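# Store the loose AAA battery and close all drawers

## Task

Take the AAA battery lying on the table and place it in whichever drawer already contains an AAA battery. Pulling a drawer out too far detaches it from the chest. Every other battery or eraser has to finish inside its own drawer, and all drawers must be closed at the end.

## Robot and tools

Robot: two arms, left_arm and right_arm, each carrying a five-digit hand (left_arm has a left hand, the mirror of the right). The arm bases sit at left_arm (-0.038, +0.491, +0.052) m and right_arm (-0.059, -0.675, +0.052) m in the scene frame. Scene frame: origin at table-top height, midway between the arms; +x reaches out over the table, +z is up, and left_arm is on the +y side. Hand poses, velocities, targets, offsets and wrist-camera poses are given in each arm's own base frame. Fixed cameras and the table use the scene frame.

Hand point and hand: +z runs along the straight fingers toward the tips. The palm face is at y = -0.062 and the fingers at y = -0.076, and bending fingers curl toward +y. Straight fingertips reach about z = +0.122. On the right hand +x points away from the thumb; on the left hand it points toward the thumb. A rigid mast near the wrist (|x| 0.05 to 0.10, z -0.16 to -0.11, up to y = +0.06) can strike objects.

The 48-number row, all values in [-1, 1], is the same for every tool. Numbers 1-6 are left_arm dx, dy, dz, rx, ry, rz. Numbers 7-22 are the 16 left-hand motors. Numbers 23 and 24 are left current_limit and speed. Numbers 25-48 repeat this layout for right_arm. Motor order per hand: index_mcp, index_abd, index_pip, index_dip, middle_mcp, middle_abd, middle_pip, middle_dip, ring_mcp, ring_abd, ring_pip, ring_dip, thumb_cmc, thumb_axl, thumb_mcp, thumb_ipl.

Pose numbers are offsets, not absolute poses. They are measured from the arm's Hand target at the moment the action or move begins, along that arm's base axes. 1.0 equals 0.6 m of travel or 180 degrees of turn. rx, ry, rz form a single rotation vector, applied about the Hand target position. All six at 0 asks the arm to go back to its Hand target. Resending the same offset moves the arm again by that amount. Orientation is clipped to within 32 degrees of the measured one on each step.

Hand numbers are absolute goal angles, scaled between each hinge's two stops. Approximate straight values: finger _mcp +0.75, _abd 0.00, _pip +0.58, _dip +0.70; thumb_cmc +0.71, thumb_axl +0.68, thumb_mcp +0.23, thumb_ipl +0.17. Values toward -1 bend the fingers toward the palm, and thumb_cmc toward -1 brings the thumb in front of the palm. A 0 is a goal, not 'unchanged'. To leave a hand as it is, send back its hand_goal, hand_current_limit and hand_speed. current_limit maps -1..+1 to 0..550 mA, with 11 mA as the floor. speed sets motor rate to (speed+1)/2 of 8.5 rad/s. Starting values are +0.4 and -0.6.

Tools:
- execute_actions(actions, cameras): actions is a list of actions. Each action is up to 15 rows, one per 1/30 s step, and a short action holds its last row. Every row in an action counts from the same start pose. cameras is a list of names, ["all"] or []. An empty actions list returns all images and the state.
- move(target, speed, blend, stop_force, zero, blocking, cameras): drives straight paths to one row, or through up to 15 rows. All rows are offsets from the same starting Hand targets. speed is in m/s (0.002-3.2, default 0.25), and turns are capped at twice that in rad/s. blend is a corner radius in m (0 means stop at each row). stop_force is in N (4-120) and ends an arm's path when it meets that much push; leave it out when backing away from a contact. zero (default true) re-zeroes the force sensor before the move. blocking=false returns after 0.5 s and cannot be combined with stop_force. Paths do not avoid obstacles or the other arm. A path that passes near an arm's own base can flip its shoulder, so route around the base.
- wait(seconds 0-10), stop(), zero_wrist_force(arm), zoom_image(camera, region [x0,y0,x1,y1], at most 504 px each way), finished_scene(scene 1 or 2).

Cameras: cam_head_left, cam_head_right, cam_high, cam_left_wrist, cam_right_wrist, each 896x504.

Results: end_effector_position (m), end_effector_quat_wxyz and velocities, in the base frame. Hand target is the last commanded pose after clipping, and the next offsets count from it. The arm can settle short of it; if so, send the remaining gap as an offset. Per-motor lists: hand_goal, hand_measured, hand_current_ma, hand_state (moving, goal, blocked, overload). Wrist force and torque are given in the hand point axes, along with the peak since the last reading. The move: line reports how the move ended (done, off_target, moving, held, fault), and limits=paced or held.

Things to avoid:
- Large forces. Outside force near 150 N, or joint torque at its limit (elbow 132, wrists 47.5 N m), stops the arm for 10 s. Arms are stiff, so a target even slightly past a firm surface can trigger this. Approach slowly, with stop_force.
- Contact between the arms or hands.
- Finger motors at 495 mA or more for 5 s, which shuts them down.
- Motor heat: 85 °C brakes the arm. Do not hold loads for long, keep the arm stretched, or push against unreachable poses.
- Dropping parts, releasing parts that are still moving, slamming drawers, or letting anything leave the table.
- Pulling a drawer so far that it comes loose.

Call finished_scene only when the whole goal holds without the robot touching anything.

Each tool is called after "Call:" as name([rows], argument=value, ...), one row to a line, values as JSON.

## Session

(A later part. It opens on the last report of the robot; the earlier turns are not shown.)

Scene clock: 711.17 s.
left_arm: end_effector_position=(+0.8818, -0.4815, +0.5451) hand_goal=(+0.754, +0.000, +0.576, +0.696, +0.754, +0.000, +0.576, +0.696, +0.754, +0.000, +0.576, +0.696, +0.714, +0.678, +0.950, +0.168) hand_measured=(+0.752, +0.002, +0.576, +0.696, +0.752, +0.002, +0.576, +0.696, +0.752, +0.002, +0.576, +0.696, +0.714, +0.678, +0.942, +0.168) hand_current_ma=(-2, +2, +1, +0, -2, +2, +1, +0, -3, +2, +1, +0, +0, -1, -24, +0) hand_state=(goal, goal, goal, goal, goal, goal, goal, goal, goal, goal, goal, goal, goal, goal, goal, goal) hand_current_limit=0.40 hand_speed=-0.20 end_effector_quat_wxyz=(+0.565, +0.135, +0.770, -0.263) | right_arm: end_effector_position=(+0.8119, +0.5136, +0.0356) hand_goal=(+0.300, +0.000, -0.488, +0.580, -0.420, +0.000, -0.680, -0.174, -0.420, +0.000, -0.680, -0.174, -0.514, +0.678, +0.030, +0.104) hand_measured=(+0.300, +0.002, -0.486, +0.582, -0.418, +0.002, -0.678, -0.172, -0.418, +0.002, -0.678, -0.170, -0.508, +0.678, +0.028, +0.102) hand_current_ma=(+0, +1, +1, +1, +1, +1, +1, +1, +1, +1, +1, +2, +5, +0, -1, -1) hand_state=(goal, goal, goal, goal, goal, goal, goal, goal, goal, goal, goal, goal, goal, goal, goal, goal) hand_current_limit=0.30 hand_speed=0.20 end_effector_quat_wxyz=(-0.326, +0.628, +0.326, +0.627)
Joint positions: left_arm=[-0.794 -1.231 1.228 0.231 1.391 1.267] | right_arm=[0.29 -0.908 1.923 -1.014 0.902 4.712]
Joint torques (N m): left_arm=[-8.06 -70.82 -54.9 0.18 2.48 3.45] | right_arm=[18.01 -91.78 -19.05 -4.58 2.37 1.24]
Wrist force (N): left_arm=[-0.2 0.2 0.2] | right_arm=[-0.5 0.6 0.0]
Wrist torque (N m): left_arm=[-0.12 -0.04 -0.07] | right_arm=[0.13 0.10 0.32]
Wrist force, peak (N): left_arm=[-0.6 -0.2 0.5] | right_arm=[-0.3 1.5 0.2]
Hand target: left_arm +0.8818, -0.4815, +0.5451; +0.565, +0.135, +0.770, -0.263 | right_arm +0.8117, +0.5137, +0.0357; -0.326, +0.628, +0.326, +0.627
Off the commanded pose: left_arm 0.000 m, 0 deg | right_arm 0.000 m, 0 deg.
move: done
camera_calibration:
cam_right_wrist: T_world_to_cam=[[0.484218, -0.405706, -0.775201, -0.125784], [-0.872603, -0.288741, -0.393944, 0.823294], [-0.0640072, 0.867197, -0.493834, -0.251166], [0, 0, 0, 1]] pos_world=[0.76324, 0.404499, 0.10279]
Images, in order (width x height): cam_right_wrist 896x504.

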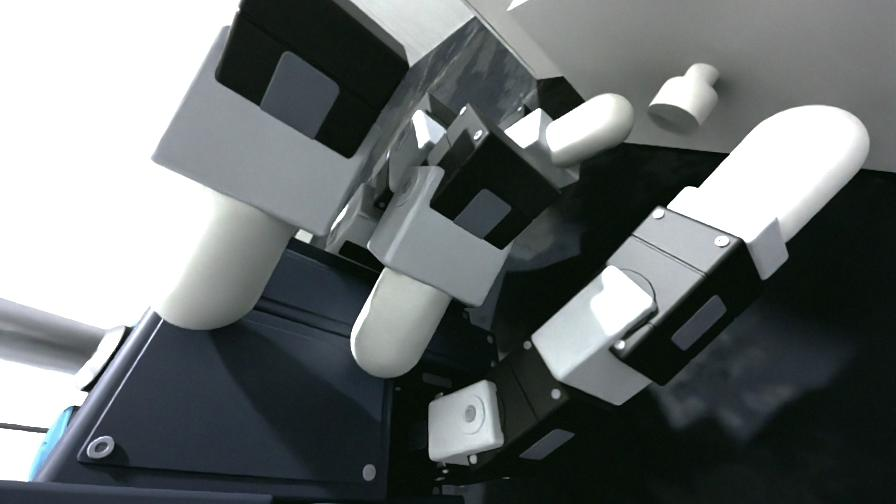

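Call:
execute_actions(actions=[], cameras=["cam_left_wrist","cam_right_wrist"])

Scene clock: 748.43 s.
left_arm: end_effector_position=(+0.8818, -0.4815, +0.5451) hand_goal=(+0.754, +0.000, +0.576, +0.696, +0.754, +0.000, +0.576, +0.696, +0.754, +0.000, +0.576, +0.696, +0.714, +0.678, +0.950, +0.168) hand_measured=(+0.752, +0.002, +0.576, +0.696, +0.752, +0.002, +0.576, +0.696, +0.752, +0.002, +0.576, +0.696, +0.714, +0.678, +0.942, +0.168) hand_current_ma=(-2, +2, +1, +0, -2, +2, +1, +0, -3, +2, +1, +0, +0, -1, -24, +0) hand_state=(goal, goal, goal, goal, goal, goal, goal, goal, goal, goal, goal, goal, goal, goal, goal, goal) hand_current_limit=0.40 hand_speed=-0.20 end_effector_quat_wxyz=(+0.565, +0.135, +0.770, -0.263) | right_arm: end_effector_position=(+0.8117, +0.5137, +0.0357) hand_goal=(+0.300, +0.000, -0.488, +0.580, -0.420, +0.000, -0.680, -0.174, -0.420, +0.000, -0.680, -0.174, -0.514, +0.678, +0.030, +0.104) hand_measured=(+0.300, +0.002, -0.486, +0.582, -0.418, +0.002, -0.678, -0.172, -0.418, +0.002, -0.678, -0.170, -0.508, +0.678, +0.028, +0.102) hand_current_ma=(+0, +1, +1, +1, +1, +1, +1, +1, +1, +1, +1, +2, +5, +0, -1, -1) hand_state=(goal, goal, goal, goal, goal, goal, goal, goal, goal, goal, goal, goal, goal, goal, goal, goal) hand_current_limit=0.30 hand_speed=0.20 end_effector_quat_wxyz=(-0.326, +0.628, +0.326, +0.627)
Joint positions: left_arm=[-0.794 -1.231 1.228 0.231 1.391 1.267] | right_arm=[0.29 -0.908 1.923 -1.014 0.902 4.712]
Joint velocities: within noise
Joint torques (N m): left_arm=[-6.58 -71.98 -54.74 0.58 2.06 3.33] | right_arm=[19.49 -91.83 -18.49 -5.88 2.73 -2.46]
Wrist force (N): left_arm=[-0.6 -0.2 0.2] | right_arm=[0.0 0.3 -0.3]
Wrist torque (N m): left_arm=[-0.17 0.00 -0.09] | right_arm=[0.12 0.04 0.35]
Wrist force, peak (N): left_arm=[-0.3 0.0 0.7] | right_arm=[-0.7 0.9 -0.2]
Hand target: left_arm +0.8818, -0.4815, +0.5451; +0.565, +0.135, +0.770, -0.263 | right_arm +0.8117, +0.5137, +0.0357; -0.326, +0.628, +0.326, +0.627
Off the commanded pose: left_arm 0.000 m, 0 deg | right_arm 0.000 m, 0 deg.
camera_calibration:
cam_left_wrist: T_world_to_cam=[[-0.0511503, -0.408992, 0.911103, -0.690581], [-0.994865, -0.0589073, -0.0822961, 0.846106], [0.0873291, -0.910635, -0.403879, -0.175539], [0, 0, 0, 1]] pos_world=[0.821768, -0.392453, 0.627926]
cam_right_wrist: T_world_to_cam=[[0.484394, -0.405624, -0.775133, -0.125743], [-0.872513, -0.288714, -0.394165, 0.82313], [-0.0639089, 0.867245, -0.493763, -0.251317], [0, 0, 0, 1]] pos_world=[0.763039, 0.404598, 0.10289]
Images, in order (width x height): cam_left_wrist 896x504, cam_right_wrist 896x504.

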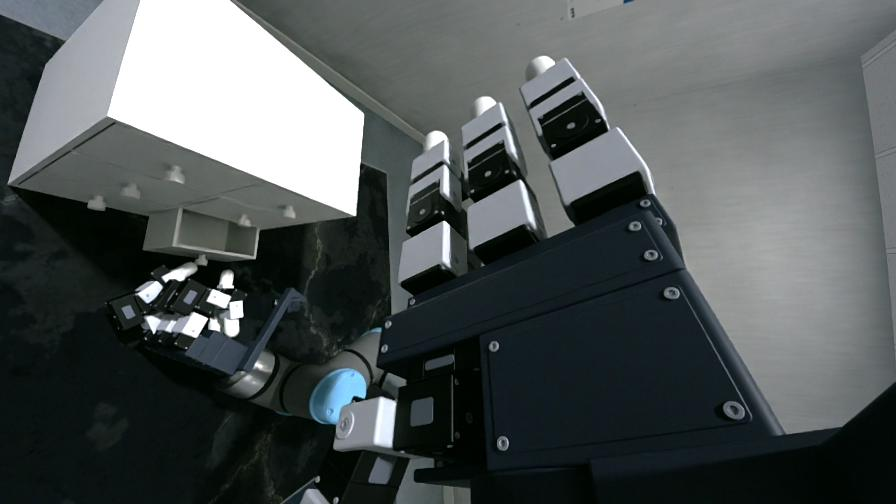

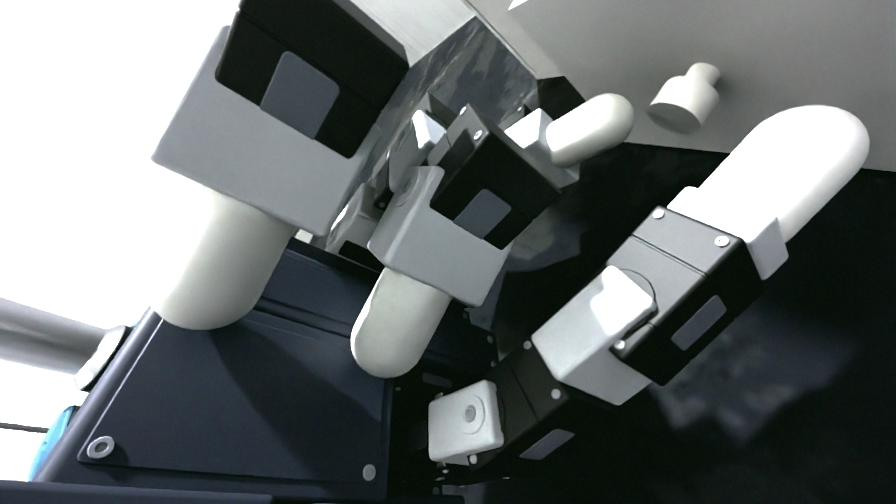

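Call:
move(target=[0,0,0,0,0,0,0.754,0,0.576,0.696,0.754,0,0.576,0.696,0.754,0,0.576,0.696,0.714,0.678,0.95,0.168,0.4,-0.2,0.0330,-0.0044,0,0,0,0,0.300,0,-0.489,0.580,-0.42,0,-0.68,-0.174,-0.42,0,-0.68,-0.174,-0.514,0.678,0.03,0.104,0.3,0.2], speed=0.04, stop_force=5, cameras=["cam_right_wrist"])

Call:
zoom_image(camera="cam_right_wrist", region=[500, 20, 800, 220])

Scene clock: 757.33 s.
left_arm: end_effector_position=(+0.8818, -0.4815, +0.5451) hand_goal=(+0.754, +0.000, +0.576, +0.696, +0.754, +0.000, +0.576, +0.696, +0.754, +0.000, +0.576, +0.696, +0.714, +0.678, +0.950, +0.168) hand_measured=(+0.752, +0.002, +0.576, +0.696, +0.752, +0.002, +0.576, +0.696, +0.752, +0.002, +0.576, +0.696, +0.714, +0.678, +0.942, +0.168) hand_current_ma=(-2, +2, +1, +0, -2, +2, +1, +0, -3, +2, +1, +0, +0, -1, -24, +0) hand_state=(goal, goal, goal, goal, goal, goal, goal, goal, goal, goal, goal, goal, goal, goal, goal, goal) hand_current_limit=0.40 hand_speed=-0.20 end_effector_quat_wxyz=(+0.565, +0.135, +0.770, -0.263) | right_arm: end_effector_position=(+0.8315, +0.5111, +0.0357) hand_goal=(+0.300, +0.000, -0.488, +0.580, -0.420, +0.000, -0.680, -0.174, -0.420, +0.000, -0.680, -0.174, -0.514, +0.678, +0.030, +0.104) hand_measured=(+0.298, +0.002, -0.490, +0.580, -0.418, +0.002, -0.678, -0.172, -0.418, +0.002, -0.678, -0.170, -0.508, +0.678, +0.028, +0.102) hand_current_ma=(+0, +1, -1, +0, +1, +1, +1, +1, +1, +1, +1, +2, +5, +0, -1, -1) hand_state=(goal, goal, goal, goal, goal, goal, goal, goal, goal, goal, goal, goal, goal, goal, goal, goal) hand_current_limit=0.30 hand_speed=0.20 end_effector_quat_wxyz=(-0.326, +0.628, +0.326, +0.627)
Joint positions: left_arm=[-0.794 -1.231 1.228 0.231 1.391 1.267] | right_arm=[0.278 -0.893 1.889 -0.996 0.891 4.712]
Joint torques (N m): left_arm=[-8.58 -73.75 -54.74 0.22 2.22 3.04] | right_arm=[19.08 -92.92 -19.29 -6.12 2.67 -2.13]
Wrist force (N): left_arm=[-0.3 0.1 0.4] | right_arm=[-0.8 0.6 0.2]
Wrist torque (N m): left_arm=[-0.15 -0.04 -0.07] | right_arm=[0.11 0.14 0.31]
Wrist force, peak (N): left_arm=[-0.7 0.1 0.4] | right_arm=[-0.7 1.0 0.0]
Hand target: left_arm +0.8818, -0.4815, +0.5451; +0.565, +0.135, +0.770, -0.263 | right_arm +0.8315, +0.5111, +0.0357; -0.326, +0.628, +0.326, +0.627
Off the commanded pose: left_arm 0.000 m, 0 deg | right_arm 0.000 m, 0 deg.
move: done
camera_calibration:
cam_right_wrist: T_world_to_cam=[[0.484394, -0.405624, -0.775133, -0.136389], [-0.872513, -0.288714, -0.394165, 0.839655], [-0.0639089, 0.867245, -0.493763, -0.247797], [0, 0, 0, 1]] pos_world=[0.782839, 0.401998, 0.10289]
Images, in order (width x height): cam_right_wrist 896x504.

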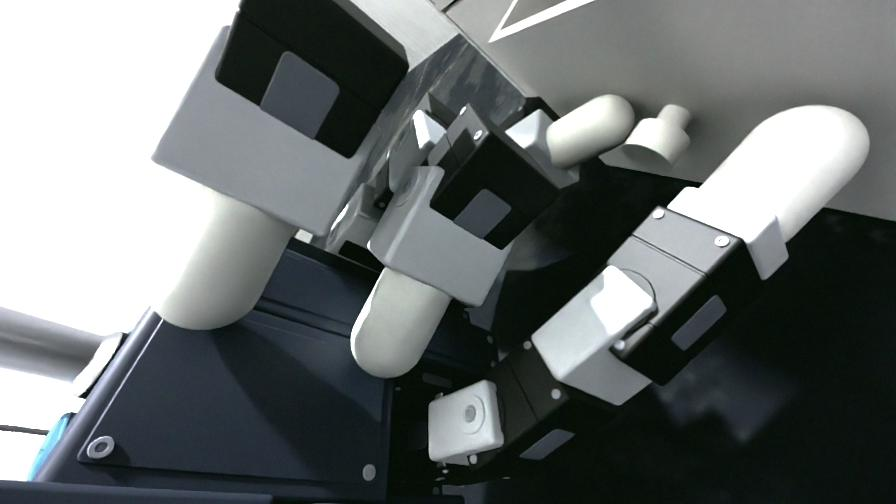

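Scaled by 1.680 from the camera's 896x504 image, which has a finer 1280x720 frame.

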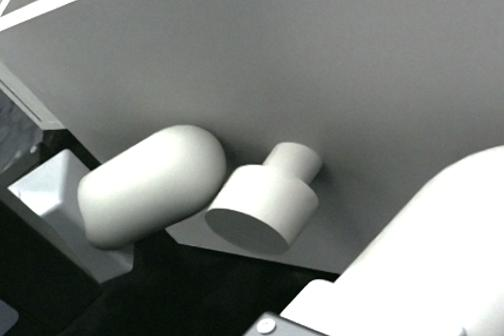

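Call:
move([
  [0,0,0,0,0,0,0.754,0,0.576,0.696,0.754,0,0.576,0.696,0.754,0,0.576,0.696,0.714,0.678,0.95,0.168,0.4,-0.2,0.0066,-0.0009,0,0,0,0,0.300,0,-0.489,0.580,-0.42,0,-0.68,-0.174,-0.42,0,-0.68,-0.174,-0.514,0.678,0.03,0.104,0.3,0.2],
  [0,0,0,0,0,0,0.754,0,0.576,0.696,0.754,0,0.576,0.696,0.754,0,0.576,0.696,0.714,0.678,0.95,0.168,0.4,-0.2,0.0066,-0.0009,0,0,0,0,0.137,0,-0.489,0.580,-0.42,0,-0.68,-0.174,-0.42,0,-0.68,-0.174,-0.514,0.678,-0.202,0.08,0.4,-0.2],
  [0,0,0,0,0,0,0.754,0,0.576,0.696,0.754,0,0.576,0.696,0.754,0,0.576,0.696,0.714,0.678,0.95,0.168,0.4,-0.2,-0.0677,0.0091,0,0,0,0,0.137,0,-0.489,0.580,-0.42,0,-0.68,-0.174,-0.42,0,-0.68,-0.174,-0.514,0.678,-0.202,0.08,0.4,-0.2],
], speed=0.05, cameras=["cam_left_wrist","cam_right_wrist"])

Call:
zoom_image(camera="cam_left_wrist", region=[100, 140, 400, 330])

Scene clock: 766.83 s.
left_arm: end_effector_position=(+0.8818, -0.4815, +0.5451) hand_goal=(+0.754, +0.000, +0.576, +0.696, +0.754, +0.000, +0.576, +0.696, +0.754, +0.000, +0.576, +0.696, +0.714, +0.678, +0.950, +0.168) hand_measured=(+0.752, +0.002, +0.576, +0.696, +0.752, +0.002, +0.576, +0.696, +0.752, +0.002, +0.576, +0.696, +0.714, +0.678, +0.942, +0.168) hand_current_ma=(-2, +2, +1, +0, -2, +2, +1, +0, -3, +2, +1, +0, +0, -1, -24, +0) hand_state=(goal, goal, goal, goal, goal, goal, goal, goal, goal, goal, goal, goal, goal, goal, goal, goal) hand_current_limit=0.40 hand_speed=-0.20 end_effector_quat_wxyz=(+0.565, +0.135, +0.770, -0.263) | right_arm: end_effector_position=(+0.7908, +0.5167, +0.0359) hand_goal=(+0.138, +0.000, -0.488, +0.580, -0.420, +0.000, -0.680, -0.174, -0.420, +0.000, -0.680, -0.174, -0.514, +0.678, -0.202, +0.080) hand_measured=(+0.212, +0.000, -0.460, +0.594, -0.418, +0.002, -0.678, -0.172, -0.418, +0.002, -0.678, -0.170, -0.510, +0.678, -0.192, +0.086) hand_current_ma=(+195, +0, +41, +15, +1, +1, +1, +1, +1, +1, +1, +2, +2, +0, +16, +8) hand_state=(blocked, goal, blocked, goal, goal, goal, goal, goal, goal, goal, goal, goal, goal, goal, goal, goal) hand_current_limit=0.40 hand_speed=-0.20 end_effector_quat_wxyz=(-0.326, +0.627, +0.326, +0.627) end_effector_velocity=(+0.003, +0.000, +0.001) end_effector_angular_velocity=(+0.000, -0.002, +0.000)
Joint positions: left_arm=[-0.794 -1.231 1.228 0.231 1.391 1.267] | right_arm=[0.303 -0.924 1.958 -1.034 0.916 4.712]
Joint velocities: left_arm=[within noise] | right_arm=[-0.001 0.002 -0.005 0.002 -0.001 -0.001]
Joint torques (N m): left_arm=[-7.61 -72.88 -56.27 0.25 1.97 3.07] | right_arm=[-17.79 -68.02 -32.27 1.43 -1.58 -1.42]
Wrist force (N): left_arm=[-0.4 0.1 0.1] | right_arm=[-0.4 0.7 -0.4]
Wrist torque (N m): left_arm=[-0.12 -0.03 -0.08] | right_arm=[0.19 0.06 0.33]
Wrist force, peak (N): left_arm=[-0.8 -0.2 0.0] | right_arm=[0.3 -1.4 2.8]
Hand target: left_arm +0.8818, -0.4815, +0.5451; +0.565, +0.135, +0.770, -0.263 | right_arm +0.7909, +0.5166, +0.0357; -0.326, +0.628, +0.326, +0.627
Off the commanded pose: left_arm 0.000 m, 0 deg | right_arm 0.000 m, 0 deg.
move: done
camera_calibration:
cam_left_wrist: T_world_to_cam=[[-0.0511503, -0.408992, 0.911103, -0.690581], [-0.994865, -0.0589073, -0.0822961, 0.846106], [0.0873291, -0.910635, -0.403879, -0.175539], [0, 0, 0, 1]] pos_world=[0.821768, -0.392453, 0.627926]
cam_right_wrist: T_world_to_cam=[[0.484639, -0.405553, -0.775017, -0.114499], [-0.872384, -0.288728, -0.394439, 0.80565], [-0.063803, 0.867273, -0.493727, -0.255306], [0, 0, 0, 1]] pos_world=[0.742038, 0.407598, 0.10299]
Images, in order (width x height): cam_left_wrist 896x504, cam_right_wrist 896x504.

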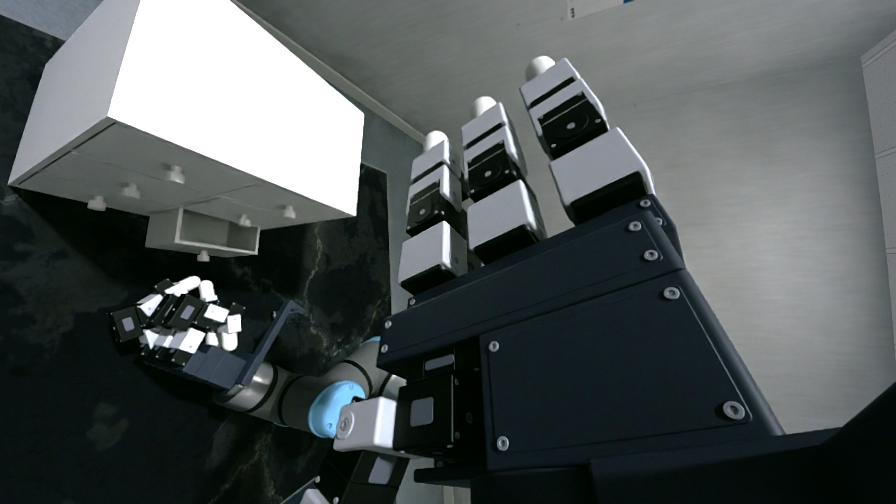

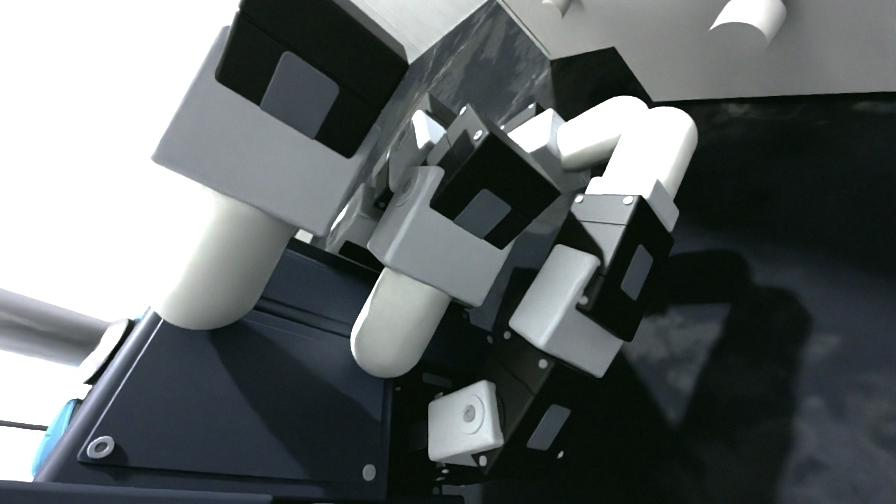

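Scaled by 1.680 from the camera's 896x504 image, which has a finer 1280x720 frame.

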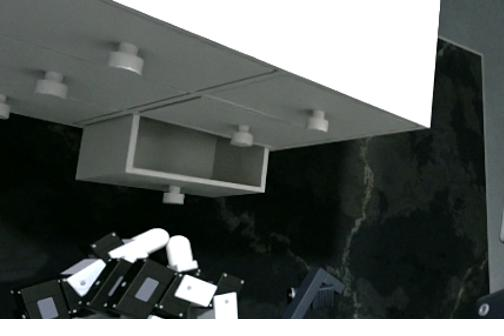

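Call:
move(target=[0,0,0,0,0,0,0.754,0,0.576,0.696,0.754,0,0.576,0.696,0.754,0,0.576,0.696,0.714,0.678,0.95,0.168,0.4,-0.2,0,0,0,0,0,0,0.300,0,-0.489,0.580,-0.42,0,-0.68,-0.174,-0.42,0,-0.68,-0.174,-0.514,0.678,0.03,0.104,0.4,0.2])

Call:
move(target=[0,0,0,0,0,0,0.754,0,0.576,0.696,0.754,0,0.576,0.696,0.754,0,0.576,0.696,0.714,0.678,0.95,0.168,0.4,-0.2,0.0879,-0.0118,0,0,0,0,0.300,0,-0.489,0.580,-0.42,0,-0.68,-0.174,-0.42,0,-0.68,-0.174,-0.514,0.678,0.03,0.104,0.4,0.2], speed=0.04, stop_force=4, cameras=["cam_right_wrist"])

Call:
zoom_image(camera="cam_right_wrist", region=[500, 20, 800, 220])

Scene clock: 784.53 s.
left_arm: end_effector_position=(+0.8818, -0.4815, +0.5451) hand_goal=(+0.754, +0.000, +0.576, +0.696, +0.754, +0.000, +0.576, +0.696, +0.754, +0.000, +0.576, +0.696, +0.714, +0.678, +0.950, +0.168) hand_measured=(+0.752, +0.002, +0.576, +0.696, +0.752, +0.002, +0.576, +0.696, +0.752, +0.002, +0.576, +0.696, +0.714, +0.678, +0.942, +0.168) hand_current_ma=(-2, +2, +1, +0, -2, +2, +1, +0, -3, +2, +1, +0, +0, -1, -24, +0) hand_state=(goal, goal, goal, goal, goal, goal, goal, goal, goal, goal, goal, goal, goal, goal, goal, goal) hand_current_limit=0.40 hand_speed=-0.20 end_effector_quat_wxyz=(+0.565, +0.135, +0.770, -0.263) | right_arm: end_effector_position=(+0.7909, +0.5166, +0.0357) hand_goal=(+0.300, +0.000, -0.488, +0.580, -0.420, +0.000, -0.680, -0.174, -0.420, +0.000, -0.680, -0.174, -0.514, +0.678, +0.030, +0.104) hand_measured=(+0.300, +0.000, -0.486, +0.582, -0.418, +0.002, -0.678, -0.172, -0.418, +0.002, -0.678, -0.170, -0.508, +0.678, +0.028, +0.102) hand_current_ma=(+0, +0, +1, +1, +1, +1, +1, +1, +1, +1, +1, +2, +5, +0, -1, -1) hand_state=(goal, goal, goal, goal, goal, goal, goal, goal, goal, goal, goal, goal, goal, goal, goal, goal) hand_current_limit=0.40 hand_speed=0.20 end_effector_quat_wxyz=(-0.326, +0.628, +0.326, +0.627)
Joint positions: left_arm=[-0.794 -1.231 1.228 0.231 1.391 1.267] | right_arm=[0.303 -0.924 1.957 -1.033 0.915 4.712]
Joint torques (N m): left_arm=[-6.87 -70.6 -55.31 0.38 2.11 3.08] | right_arm=[-22.36 -67.26 -32.31 1.97 -2.72 1.71]
Wrist force (N): left_arm=[-0.2 0.1 0.0] | right_arm=[-0.3 0.8 -0.2]
Wrist torque (N m): left_arm=[-0.12 -0.05 -0.07] | right_arm=[0.19 0.05 0.34]
Wrist force, peak (N): left_arm=[-0.4 0.0 0.8] | right_arm=[0.0 1.2 -0.3]
Hand target: left_arm +0.8818, -0.4815, +0.5451; +0.565, +0.135, +0.770, -0.263 | right_arm +0.7909, +0.5166, +0.0357; -0.326, +0.628, +0.326, +0.627
Off the commanded pose: left_arm 0.000 m, 0 deg | right_arm 0.000 m, 0 deg.
move: done

Scene clock: 787.20 s.
left_arm: end_effector_position=(+0.8818, -0.4815, +0.5451) hand_goal=(+0.754, +0.000, +0.576, +0.696, +0.754, +0.000, +0.576, +0.696, +0.754, +0.000, +0.576, +0.696, +0.714, +0.678, +0.950, +0.168) hand_measured=(+0.752, +0.002, +0.576, +0.696, +0.752, +0.002, +0.576, +0.696, +0.752, +0.002, +0.576, +0.696, +0.714, +0.678, +0.942, +0.168) hand_current_ma=(-2, +2, +1, +0, -2, +2, +1, +0, -3, +2, +1, +0, +0, -1, -24, +0) hand_state=(goal, goal, goal, goal, goal, goal, goal, goal, goal, goal, goal, goal, goal, goal, goal, goal) hand_current_limit=0.40 hand_speed=-0.20 end_effector_quat_wxyz=(+0.565, +0.135, +0.770, -0.263) | right_arm: end_effector_position=(+0.8437, +0.5095, +0.0357) hand_goal=(+0.300, +0.000, -0.488, +0.580, -0.420, +0.000, -0.680, -0.174, -0.420, +0.000, -0.680, -0.174, -0.514, +0.678, +0.030, +0.104) hand_measured=(+0.302, +0.000, -0.490, +0.580, -0.418, +0.002, -0.678, -0.172, -0.418, +0.002, -0.678, -0.170, -0.508, +0.678, +0.028, +0.102) hand_current_ma=(+1, +0, +0, +0, +1, +1, +1, +1, +1, +1, +1, +2, +5, +0, -1, -1) hand_state=(goal, goal, goal, goal, goal, goal, goal, goal, goal, goal, goal, goal, goal, goal, goal, goal) hand_current_limit=0.40 hand_speed=0.20 end_effector_quat_wxyz=(-0.326, +0.628, +0.326, +0.627)
Joint positions: left_arm=[-0.794 -1.231 1.228 0.231 1.391 1.267] | right_arm=[0.271 -0.884 1.868 -0.984 0.884 4.712]
Joint torques (N m): left_arm=[-9.64 -73.78 -54.51 -0.02 1.91 2.78] | right_arm=[19.21 -95.54 -19.82 -6.03 2.51 -2.21]
Wrist force (N): left_arm=[0.0 0.0 0.0] | right_arm=[-0.2 0.9 0.3]
Wrist torque (N m): left_arm=[-0.12 -0.08 -0.05] | right_arm=[0.12 0.06 0.36]
Wrist force, peak (N): left_arm=[-0.7 0.2 -0.1] | right_arm=[0.0 1.1 -0.2]
Hand target: left_arm +0.8818, -0.4815, +0.5451; +0.565, +0.135, +0.770, -0.263 | right_arm +0.8437, +0.5095, +0.0357; -0.326, +0.628, +0.326, +0.627
Off the commanded pose: left_arm 0.000 m, 0 deg | right_arm 0.000 m, 0 deg.
move: done
camera_calibration:
cam_right_wrist: T_world_to_cam=[[0.484392, -0.405589, -0.775153, -0.142909], [-0.872514, -0.28869, -0.394179, 0.849744], [-0.0639044, 0.867269, -0.493721, -0.245654], [0, 0, 0, 1]] pos_world=[0.794939, 0.400398, 0.10289]
Images, in order (width x height): cam_right_wrist 896x504.

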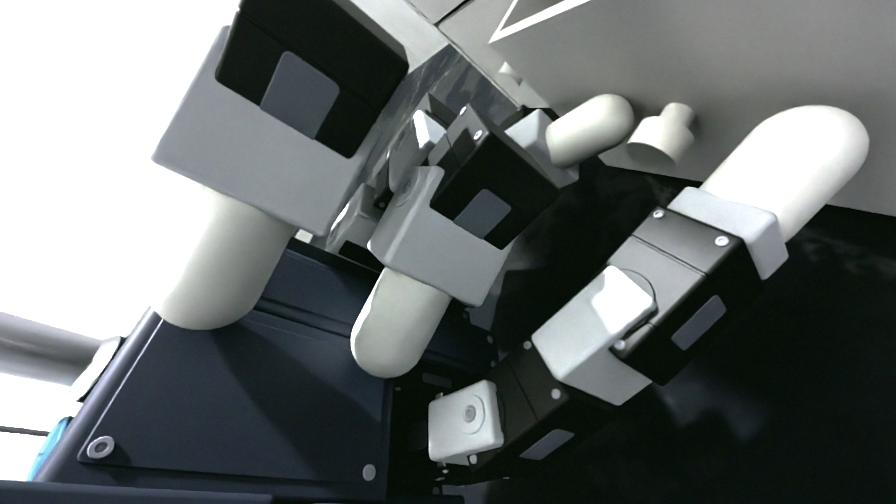

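Scaled by 1.680 from the camera's 896x504 image, which has a finer 1280x720 frame.

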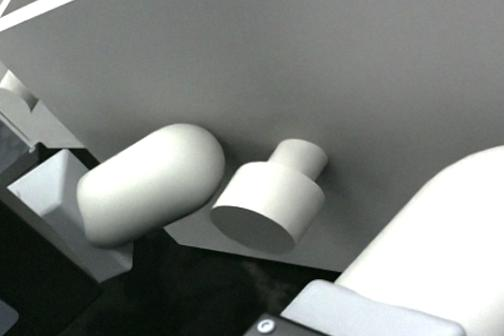

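Call:
move(target=[0,0,0,0,0,0,0.754,0,0.576,0.696,0.754,0,0.576,0.696,0.754,0,0.576,0.696,0.714,0.678,0.95,0.168,0.4,-0.2,0,0,0,0,0,0,0.137,0,-0.489,0.580,-0.42,0,-0.68,-0.174,-0.42,0,-0.68,-0.174,-0.514,0.678,-0.202,0.08,0.4,-0.2], cameras=["cam_right_wrist"])

Call:
zoom_image(camera="cam_right_wrist", region=[500, 20, 800, 220])

Scene clock: 797.80 s.
left_arm: end_effector_position=(+0.8818, -0.4815, +0.5451) hand_goal=(+0.754, +0.000, +0.576, +0.696, +0.754, +0.000, +0.576, +0.696, +0.754, +0.000, +0.576, +0.696, +0.714, +0.678, +0.950, +0.168) hand_measured=(+0.752, +0.002, +0.576, +0.696, +0.752, +0.002, +0.576, +0.696, +0.752, +0.002, +0.576, +0.696, +0.714, +0.678, +0.942, +0.168) hand_current_ma=(-2, +2, +1, +0, -2, +2, +1, +0, -3, +2, +1, +0, +0, -1, -24, +0) hand_state=(goal, goal, goal, goal, goal, goal, goal, goal, goal, goal, goal, goal, goal, goal, goal, goal) hand_current_limit=0.40 hand_speed=-0.20 end_effector_quat_wxyz=(+0.565, +0.135, +0.770, -0.263) | right_arm: end_effector_position=(+0.8436, +0.5095, +0.0357) hand_goal=(+0.138, +0.000, -0.488, +0.580, -0.420, +0.000, -0.680, -0.174, -0.420, +0.000, -0.680, -0.174, -0.514, +0.678, -0.202, +0.080) hand_measured=(+0.258, +0.000, -0.476, +0.582, -0.418, +0.002, -0.678, -0.172, -0.418, +0.002, -0.678, -0.170, -0.512, +0.678, -0.136, +0.098) hand_current_ma=(+385, +0, +12, +1, +1, +1, +1, +1, +1, +1, +1, +2, +2, +0, +222, +33) hand_state=(blocked, goal, goal, goal, goal, goal, goal, goal, goal, goal, goal, goal, goal, goal, blocked, goal) hand_current_limit=0.40 hand_speed=-0.20 end_effector_quat_wxyz=(-0.326, +0.628, +0.326, +0.627)
Joint positions: left_arm=[-0.794 -1.231 1.228 0.231 1.391 1.267] | right_arm=[0.271 -0.884 1.868 -0.984 0.884 4.712]
Joint torques (N m): left_arm=[-7.55 -72.17 -54.8 0.41 2.26 2.94] | right_arm=[8.86 -92.06 -20.2 -5.02 2.62 -2.3]
Wrist force (N): left_arm=[-0.2 -0.1 0.4] | right_arm=[0.9 -1.6 0.8]
Wrist torque (N m): left_arm=[-0.18 -0.04 -0.07] | right_arm=[0.09 0.06 0.38]
Wrist force, peak (N): left_arm=[-0.7 -0.2 0.0] | right_arm=[0.5 -2.8 2.7]
Hand target: left_arm +0.8818, -0.4815, +0.5451; +0.565, +0.135, +0.770, -0.263 | right_arm +0.8437, +0.5095, +0.0357; -0.326, +0.628, +0.326, +0.627
Off the commanded pose: left_arm 0.000 m, 0 deg | right_arm 0.000 m, 0 deg.
move: done
camera_calibration:
cam_right_wrist: T_world_to_cam=[[0.484427, -0.405571, -0.775141, -0.142945], [-0.872487, -0.288806, -0.394154, 0.849766], [-0.0640083, 0.867239, -0.493761, -0.245555], [0, 0, 0, 1]] pos_world=[0.794939, 0.400398, 0.10289]
Images, in order (width x height): cam_right_wrist 896x504.

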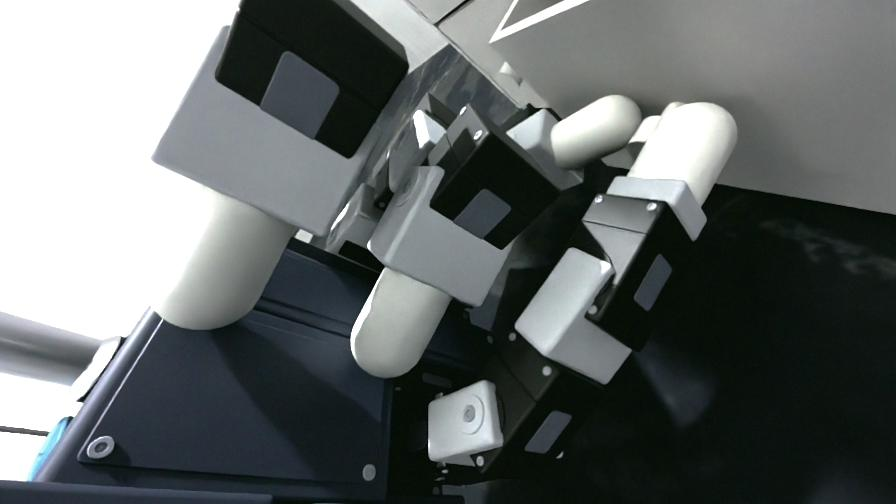

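Scaled by 1.680 from the camera's 896x504 image, which has a finer 1280x720 frame.

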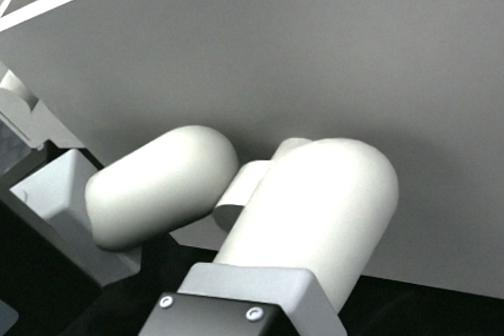

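Call:
move(target=[0,0,0,0,0,0,0.754,0,0.576,0.696,0.754,0,0.576,0.696,0.754,0,0.576,0.696,0.714,0.678,0.95,0.168,0.4,-0.2,-0.0660,0.0089,0,0,0,0,0.137,0,-0.489,0.580,-0.42,0,-0.68,-0.174,-0.42,0,-0.68,-0.174,-0.514,0.678,-0.202,0.08,0.4,-0.2], speed=0.03, cameras=["cam_left_wrist","cam_right_wrist"])

Call:
zoom_image(camera="cam_left_wrist", region=[100, 140, 400, 330])

Scene clock: 806.83 s.
left_arm: end_effector_position=(+0.8818, -0.4815, +0.5451) hand_goal=(+0.754, +0.000, +0.576, +0.696, +0.754, +0.000, +0.576, +0.696, +0.754, +0.000, +0.576, +0.696, +0.714, +0.678, +0.950, +0.168) hand_measured=(+0.752, +0.002, +0.576, +0.696, +0.752, +0.002, +0.576, +0.696, +0.752, +0.002, +0.576, +0.696, +0.714, +0.678, +0.942, +0.168) hand_current_ma=(-2, +2, +1, +0, -2, +2, +1, +0, -3, +2, +1, +0, +0, -1, -24, +0) hand_state=(goal, goal, goal, goal, goal, goal, goal, goal, goal, goal, goal, goal, goal, goal, goal, goal) hand_current_limit=0.40 hand_speed=-0.20 end_effector_quat_wxyz=(+0.565, +0.135, +0.770, -0.263) | right_arm: end_effector_position=(+0.8039, +0.5149, +0.0358) hand_goal=(+0.138, +0.000, -0.488, +0.580, -0.420, +0.000, -0.680, -0.174, -0.420, +0.000, -0.680, -0.174, -0.514, +0.678, -0.202, +0.080) hand_measured=(+0.216, +0.000, -0.460, +0.596, -0.418, +0.002, -0.678, -0.172, -0.418, +0.002, -0.678, -0.170, -0.510, +0.678, -0.194, +0.084) hand_current_ma=(+208, +0, +45, +17, +1, +1, +1, +1, +1, +1, +1, +2, +3, +0, +9, +4) hand_state=(blocked, goal, blocked, goal, goal, goal, goal, goal, goal, goal, goal, goal, goal, goal, goal, goal) hand_current_limit=0.40 hand_speed=-0.20 end_effector_quat_wxyz=(-0.326, +0.628, +0.326, +0.627)
Joint positions: left_arm=[-0.794 -1.231 1.228 0.231 1.391 1.267] | right_arm=[0.295 -0.914 1.936 -1.022 0.907 4.712]
Joint torques (N m): left_arm=[-8.18 -74.49 -55.74 0.09 2.58 3.16] | right_arm=[-10.87 -68.64 -32.93 -0.79 -0.69 -1.46]
Wrist force (N): left_arm=[-0.3 -0.2 0.2] | right_arm=[-0.1 0.7 -0.2]
Wrist torque (N m): left_arm=[-0.16 -0.03 -0.07] | right_arm=[0.17 0.05 0.35]
Wrist force, peak (N): left_arm=[-0.7 -0.2 0.4] | right_arm=[1.9 1.5 1.1]
Hand target: left_arm +0.8818, -0.4815, +0.5451; +0.565, +0.135, +0.770, -0.263 | right_arm +0.8041, +0.5148, +0.0357; -0.326, +0.628, +0.326, +0.627
Off the commanded pose: left_arm 0.000 m, 0 deg | right_arm 0.000 m, 0 deg.
move: done
camera_calibration:
cam_left_wrist: T_world_to_cam=[[-0.0511503, -0.408992, 0.911103, -0.690581], [-0.994865, -0.0589073, -0.0822961, 0.846106], [0.0873291, -0.910635, -0.403879, -0.175539], [0, 0, 0, 1]] pos_world=[0.821768, -0.392453, 0.627926]
cam_right_wrist: T_world_to_cam=[[0.484572, -0.405574, -0.775048, -0.121564], [-0.872421, -0.288697, -0.39438, 0.816656], [-0.0638035, 0.867274, -0.493726, -0.252902], [0, 0, 0, 1]] pos_world=[0.755238, 0.405798, 0.10299]
Images, in order (width x height): cam_left_wrist 896x504, cam_right_wrist 896x504.

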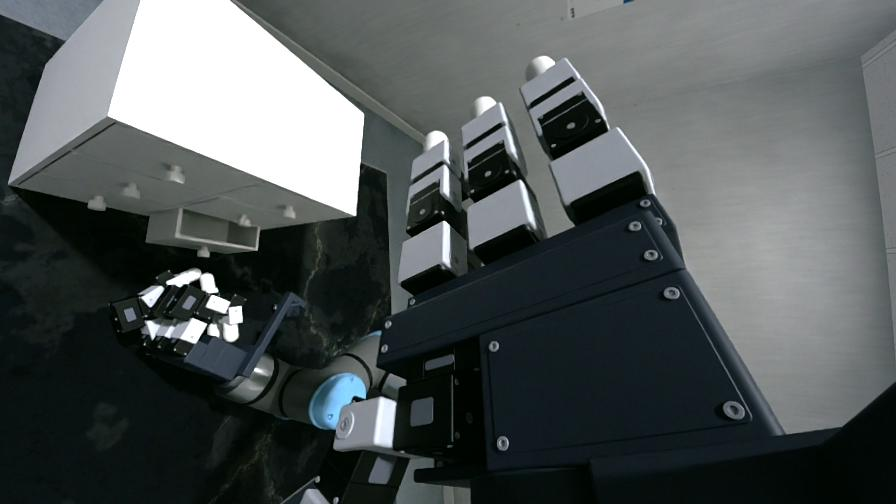

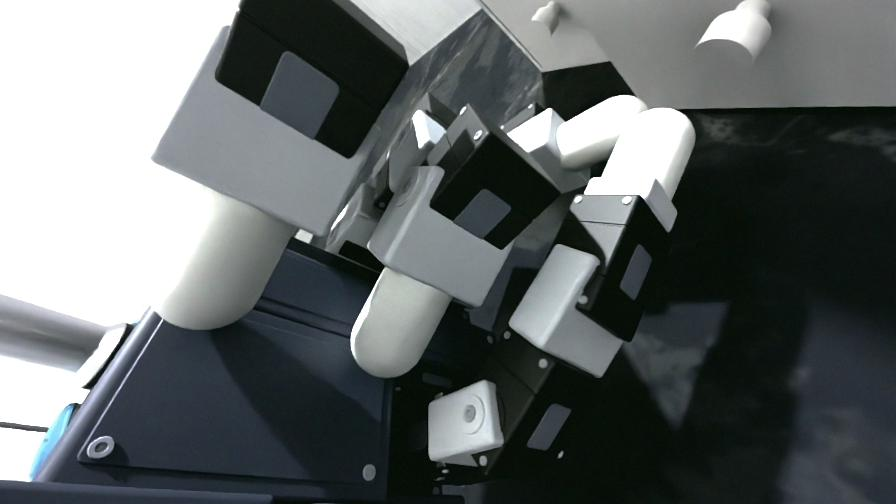

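Scaled by 1.680 from the camera's 896x504 image, which has a finer 1280x720 frame.

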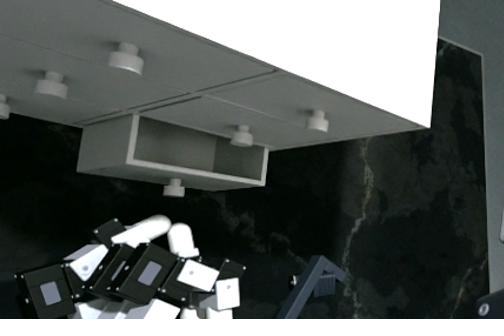

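Call:
move(target=[0,0,0,0,0,0,0.754,0,0.576,0.696,0.754,0,0.576,0.696,0.754,0,0.576,0.696,0.714,0.678,0.95,0.168,0.4,-0.2,0,0,0,0,0,0,0.300,0,-0.489,0.580,-0.42,0,-0.68,-0.174,-0.42,0,-0.68,-0.174,-0.514,0.678,0.03,0.104,0.4,0.4])

Call:
move(target=[0,0,0,0,0,0,0.754,0,0.576,0.696,0.754,0,0.576,0.696,0.754,0,0.576,0.696,0.714,0.678,0.95,0.168,0.4,-0.2,0.0661,-0.0089,0,0,0,0,0.300,0,-0.489,0.580,-0.42,0,-0.68,-0.174,-0.42,0,-0.68,-0.174,-0.514,0.678,0.03,0.104,0.4,0.4], speed=0.08, stop_force=5)

Call:
move(target=[0,0,0,0,0,0,0.754,0,0.576,0.696,0.754,0,0.576,0.696,0.754,0,0.576,0.696,0.714,0.678,0.95,0.168,0.4,-0.2,0,0,0,0,0,0,0.05,0,-0.489,0.580,-0.42,0,-0.68,-0.174,-0.42,0,-0.68,-0.174,-0.514,0.678,-0.30,0.06,0.7,-0.2], cameras=["cam_right_wrist"])

Call:
zoom_image(camera="cam_right_wrist", region=[500, 20, 800, 220])

Scene clock: 831.37 s.
left_arm: end_effector_position=(+0.8818, -0.4815, +0.5451) hand_goal=(+0.754, +0.000, +0.576, +0.696, +0.754, +0.000, +0.576, +0.696, +0.754, +0.000, +0.576, +0.696, +0.714, +0.678, +0.950, +0.168) hand_measured=(+0.752, +0.002, +0.576, +0.696, +0.752, +0.002, +0.576, +0.696, +0.752, +0.002, +0.576, +0.696, +0.714, +0.678, +0.942, +0.168) hand_current_ma=(-2, +2, +1, +0, -2, +2, +1, +0, -3, +2, +1, +0, +0, -1, -24, +0) hand_state=(goal, goal, goal, goal, goal, goal, goal, goal, goal, goal, goal, goal, goal, goal, goal, goal) hand_current_limit=0.40 hand_speed=-0.20 end_effector_quat_wxyz=(+0.565, +0.135, +0.770, -0.263) | right_arm: end_effector_position=(+0.8041, +0.5148, +0.0357) hand_goal=(+0.300, +0.000, -0.488, +0.580, -0.420, +0.000, -0.680, -0.174, -0.420, +0.000, -0.680, -0.174, -0.514, +0.678, +0.030, +0.104) hand_measured=(+0.300, +0.000, -0.486, +0.582, -0.418, +0.002, -0.678, -0.172, -0.418, +0.002, -0.678, -0.170, -0.508, +0.678, +0.028, +0.102) hand_current_ma=(+0, +0, +1, +1, +1, +1, +1, +1, +1, +1, +1, +2, +5, +0, -1, -1) hand_state=(goal, goal, goal, goal, goal, goal, goal, goal, goal, goal, goal, goal, goal, goal, goal, goal) hand_current_limit=0.40 hand_speed=0.40 end_effector_quat_wxyz=(-0.326, +0.628, +0.326, +0.627)
Joint positions: left_arm=[-0.794 -1.231 1.228 0.231 1.391 1.267] | right_arm=[0.295 -0.914 1.936 -1.021 0.907 4.712]
Joint torques (N m): left_arm=[-6.87 -70.39 -54.61 0.28 2.22 2.66] | right_arm=[-22.54 -69.17 -32.86 2.02 -1.88 1.78]
Wrist force (N): left_arm=[-0.1 -0.1 0.1] | right_arm=[0.0 0.6 -0.4]
Wrist torque (N m): left_arm=[-0.15 -0.07 -0.06] | right_arm=[0.17 0.04 0.35]
Wrist force, peak (N): left_arm=[-0.6 0.0 0.4] | right_arm=[-0.6 1.0 -0.3]
Hand target: left_arm +0.8818, -0.4815, +0.5451; +0.565, +0.135, +0.770, -0.263 | right_arm +0.8041, +0.5148, +0.0357; -0.326, +0.628, +0.326, +0.627
Off the commanded pose: left_arm 0.000 m, 0 deg | right_arm 0.000 m, 0 deg.
move: done

Scene clock: 833.03 s.
left_arm: end_effector_position=(+0.8818, -0.4815, +0.5451) hand_goal=(+0.754, +0.000, +0.576, +0.696, +0.754, +0.000, +0.576, +0.696, +0.754, +0.000, +0.576, +0.696, +0.714, +0.678, +0.950, +0.168) hand_measured=(+0.752, +0.002, +0.576, +0.696, +0.752, +0.002, +0.576, +0.696, +0.752, +0.002, +0.576, +0.696, +0.714, +0.678, +0.942, +0.168) hand_current_ma=(-2, +2, +1, +0, -2, +2, +1, +0, -3, +2, +1, +0, +0, -1, -24, +0) hand_state=(goal, goal, goal, goal, goal, goal, goal, goal, goal, goal, goal, goal, goal, goal, goal, goal) hand_current_limit=0.40 hand_speed=-0.20 end_effector_quat_wxyz=(+0.565, +0.135, +0.770, -0.263) | right_arm: end_effector_position=(+0.8437, +0.5095, +0.0357) hand_goal=(+0.300, +0.000, -0.488, +0.580, -0.420, +0.000, -0.680, -0.174, -0.420, +0.000, -0.680, -0.174, -0.514, +0.678, +0.030, +0.104) hand_measured=(+0.300, +0.000, -0.490, +0.580, -0.418, +0.002, -0.678, -0.172, -0.418, +0.002, -0.678, -0.170, -0.508, +0.678, +0.028, +0.102) hand_current_ma=(+0, +0, -1, +0, +1, +1, +1, +1, +1, +1, +1, +2, +5, +0, -1, -1) hand_state=(goal, goal, goal, goal, goal, goal, goal, goal, goal, goal, goal, goal, goal, goal, goal, goal) hand_current_limit=0.40 hand_speed=0.40 end_effector_quat_wxyz=(-0.326, +0.628, +0.326, +0.627)
Joint positions: left_arm=[-0.794 -1.231 1.228 0.231 1.391 1.267] | right_arm=[0.271 -0.884 1.868 -0.984 0.884 4.712]
Joint torques (N m): left_arm=[-7.44 -73.5 -55.47 0.55 2.26 2.79] | right_arm=[19.89 -95.39 -26.89 -6.3 2.88 -2.6]
Wrist force (N): left_arm=[-0.4 -0.2 -0.1] | right_arm=[-0.1 0.6 0.2]
Wrist torque (N m): left_arm=[-0.15 -0.03 -0.08] | right_arm=[0.10 0.05 0.37]
Wrist force, peak (N): left_arm=[-0.6 0.2 0.3] | right_arm=[-0.3 1.2 0.4]
Hand target: left_arm +0.8818, -0.4815, +0.5451; +0.565, +0.135, +0.770, -0.263 | right_arm +0.8437, +0.5095, +0.0357; -0.326, +0.628, +0.326, +0.627
Off the commanded pose: left_arm 0.000 m, 0 deg | right_arm 0.000 m, 0 deg.
move: done

Scene clock: 834.00 s.
left_arm: end_effector_position=(+0.8818, -0.4815, +0.5451) hand_goal=(+0.754, +0.000, +0.576, +0.696, +0.754, +0.000, +0.576, +0.696, +0.754, +0.000, +0.576, +0.696, +0.714, +0.678, +0.950, +0.168) hand_measured=(+0.752, +0.002, +0.576, +0.696, +0.752, +0.002, +0.576, +0.696, +0.752, +0.002, +0.576, +0.696, +0.714, +0.678, +0.942, +0.168) hand_current_ma=(-2, +2, +1, +0, -2, +2, +1, +0, -3, +2, +1, +0, +0, -1, -24, +0) hand_state=(goal, goal, goal, goal, goal, goal, goal, goal, goal, goal, goal, goal, goal, goal, goal, goal) hand_current_limit=0.40 hand_speed=-0.20 end_effector_quat_wxyz=(+0.565, +0.135, +0.770, -0.263) | right_arm: end_effector_position=(+0.8437, +0.5095, +0.0357) hand_goal=(+0.050, +0.000, -0.488, +0.580, -0.420, +0.000, -0.680, -0.174, -0.420, +0.000, -0.680, -0.174, -0.514, +0.678, -0.300, +0.060) hand_measured=(+0.248, +0.000, -0.468, +0.586, -0.418, +0.002, -0.678, -0.172, -0.418, +0.002, -0.678, -0.170, -0.554, +0.658, -0.246, +0.086) hand_current_ma=(+468, +0, +25, +5, +1, +1, +1, +1, +1, +1, +1, +2, -73, -35, +166, +60) hand_state=(blocked, goal, goal, goal, goal, goal, goal, goal, goal, goal, goal, goal, blocked, goal, blocked, blocked) hand_current_limit=0.70 hand_speed=-0.20 end_effector_quat_wxyz=(-0.326, +0.628, +0.326, +0.627)
Joint positions: left_arm=[-0.794 -1.231 1.228 0.231 1.391 1.267] | right_arm=[0.271 -0.884 1.868 -0.984 0.884 4.712]
Joint torques (N m): left_arm=[-7.7 -71.95 -54.77 0.36 2.35 3.35] | right_arm=[-2.88 -90.21 -31.01 -4.02 2.95 -2.59]
Wrist force (N): left_arm=[-0.3 0.3 0.1] | right_arm=[1.8 -2.0 1.3]
Wrist torque (N m): left_arm=[-0.11 -0.04 -0.08] | right_arm=[0.12 0.13 0.30]
Wrist force, peak (N): left_arm=[-0.7 -0.2 0.2] | right_arm=[0.3 -3.1 3.2]
Hand target: left_arm +0.8818, -0.4815, +0.5451; +0.565, +0.135, +0.770, -0.263 | right_arm +0.8437, +0.5095, +0.0357; -0.326, +0.628, +0.326, +0.627
Off the commanded pose: left_arm 0.000 m, 0 deg | right_arm 0.000 m, 0 deg.
move: done
camera_calibration:
cam_right_wrist: T_world_to_cam=[[0.484427, -0.405571, -0.775141, -0.142994], [-0.872487, -0.288806, -0.394154, 0.849853], [-0.0640083, 0.867239, -0.493761, -0.245549], [0, 0, 0, 1]] pos_world=[0.795039, 0.400398, 0.10289]
Images, in order (width x height): cam_right_wrist 896x504.

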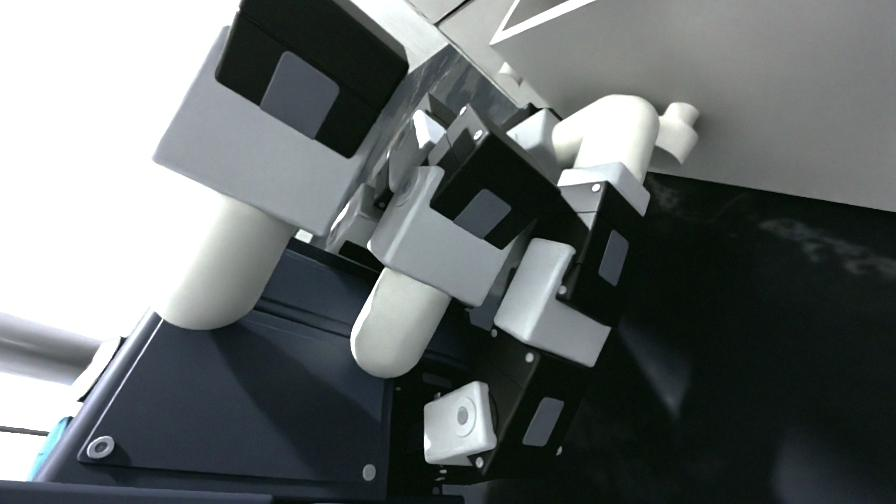

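Scaled by 1.680 from the camera's 896x504 image, which has a finer 1280x720 frame.

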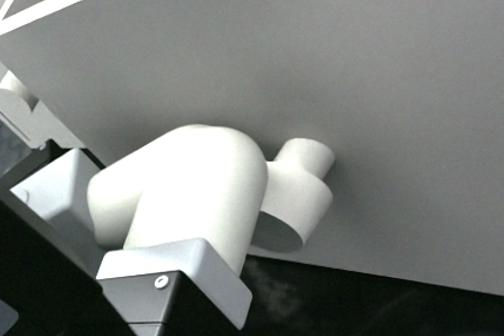

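Call:
move([
  [0,0,0,0,0,0,0.754,0,0.576,0.696,0.754,0,0.576,0.696,0.754,0,0.576,0.696,0.714,0.678,0.95,0.168,0.4,-0.2,0,0,0,0,0,0,0.300,0,-0.489,0.580,-0.42,0,-0.68,-0.174,-0.42,0,-0.68,-0.174,-0.514,0.678,0.03,0.104,0.4,0.4],
  [0,0,0,0,0,0,0.754,0,0.576,0.696,0.754,0,0.576,0.696,0.754,0,0.576,0.696,0.714,0.678,0.95,0.168,0.4,-0.2,0.0026,0.0112,-0.0067,0,0,0,0.300,0,-0.489,0.580,-0.42,0,-0.68,-0.174,-0.42,0,-0.68,-0.174,-0.514,0.678,0.03,0.104,0.4,0.4],
  [0,0,0,0,0,0,0.754,0,0.576,0.696,0.754,0,0.576,0.696,0.754,0,0.576,0.696,0.714,0.678,0.95,0.168,0.4,-0.2,0.0026,0.0112,-0.0067,0,0,0,0.137,0,-0.489,0.580,-0.42,0,-0.68,-0.174,-0.42,0,-0.68,-0.174,-0.514,0.678,-0.202,0.08,0.5,-0.2],
], speed=0.05, cameras=["cam_right_wrist"])

Call:
zoom_image(camera="cam_right_wrist", region=[500, 20, 800, 220])

Scene clock: 849.90 s.
left_arm: end_effector_position=(+0.8818, -0.4815, +0.5451) hand_goal=(+0.754, +0.000, +0.576, +0.696, +0.754, +0.000, +0.576, +0.696, +0.754, +0.000, +0.576, +0.696, +0.714, +0.678, +0.950, +0.168) hand_measured=(+0.752, +0.002, +0.576, +0.696, +0.752, +0.002, +0.576, +0.696, +0.752, +0.002, +0.576, +0.696, +0.714, +0.678, +0.942, +0.168) hand_current_ma=(-2, +2, +1, +0, -2, +2, +1, +0, -3, +2, +1, +0, +0, -1, -24, +0) hand_state=(goal, goal, goal, goal, goal, goal, goal, goal, goal, goal, goal, goal, goal, goal, goal, goal) hand_current_limit=0.40 hand_speed=-0.20 end_effector_quat_wxyz=(+0.565, +0.135, +0.770, -0.263) | right_arm: end_effector_position=(+0.8452, +0.5162, +0.0317) hand_goal=(+0.138, +0.000, -0.488, +0.580, -0.420, +0.000, -0.680, -0.174, -0.420, +0.000, -0.680, -0.174, -0.514, +0.678, -0.202, +0.080) hand_measured=(+0.208, +0.000, -0.476, +0.586, -0.418, +0.002, -0.678, -0.172, -0.418, +0.002, -0.678, -0.170, -0.508, +0.678, -0.084, +0.108) hand_current_ma=(+184, +0, +12, +4, +1, +1, +1, +1, +1, +1, +1, +2, +5, +0, +412, +67) hand_state=(blocked, goal, goal, goal, goal, goal, goal, goal, goal, goal, goal, goal, goal, goal, blocked, blocked) hand_current_limit=0.50 hand_speed=-0.20 end_effector_quat_wxyz=(-0.326, +0.628, +0.326, +0.627)
Joint positions: left_arm=[-0.794 -1.231 1.228 0.231 1.391 1.267] | right_arm=[0.28 -0.874 1.858 -0.984 0.892 4.712]
Joint torques (N m): left_arm=[-7.31 -74.29 -54.88 0.19 2.15 3.04] | right_arm=[-19.31 -95.8 -20.13 -3.33 -1.79 -2.12]
Wrist force (N): left_arm=[-0.2 0.0 0.2] | right_arm=[-0.3 -0.5 0.1]
Wrist torque (N m): left_arm=[-0.15 -0.05 -0.07] | right_arm=[0.18 0.06 0.41]
Wrist force, peak (N): left_arm=[-0.4 0.5 0.4] | right_arm=[2.8 -2.1 1.6]
Hand target: left_arm +0.8818, -0.4815, +0.5451; +0.565, +0.135, +0.770, -0.263 | right_arm +0.8453, +0.5162, +0.0317; -0.326, +0.628, +0.326, +0.627
Off the commanded pose: left_arm 0.000 m, 0 deg | right_arm 0.000 m, 0 deg.
move: done
camera_calibration:
cam_right_wrist: T_world_to_cam=[[0.484431, -0.405638, -0.775103, -0.144161], [-0.872485, -0.288841, -0.394133, 0.851491], [-0.0640057, 0.867196, -0.493836, -0.253265], [0, 0, 0, 1]] pos_world=[0.796539, 0.407099, 0.0987902]
Images, in order (width x height): cam_right_wrist 896x504.

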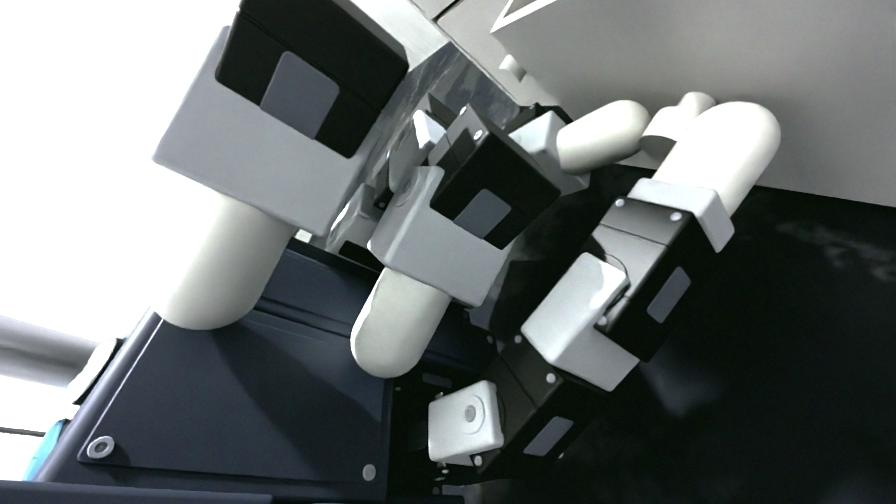

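Scaled by 1.680 from the camera's 896x504 image, which has a finer 1280x720 frame.

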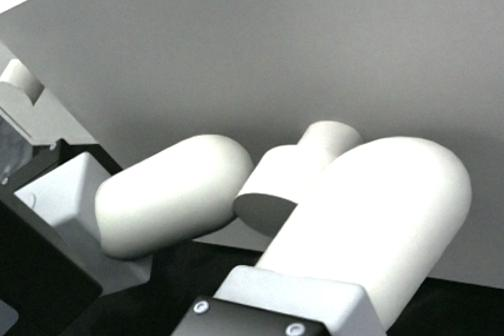

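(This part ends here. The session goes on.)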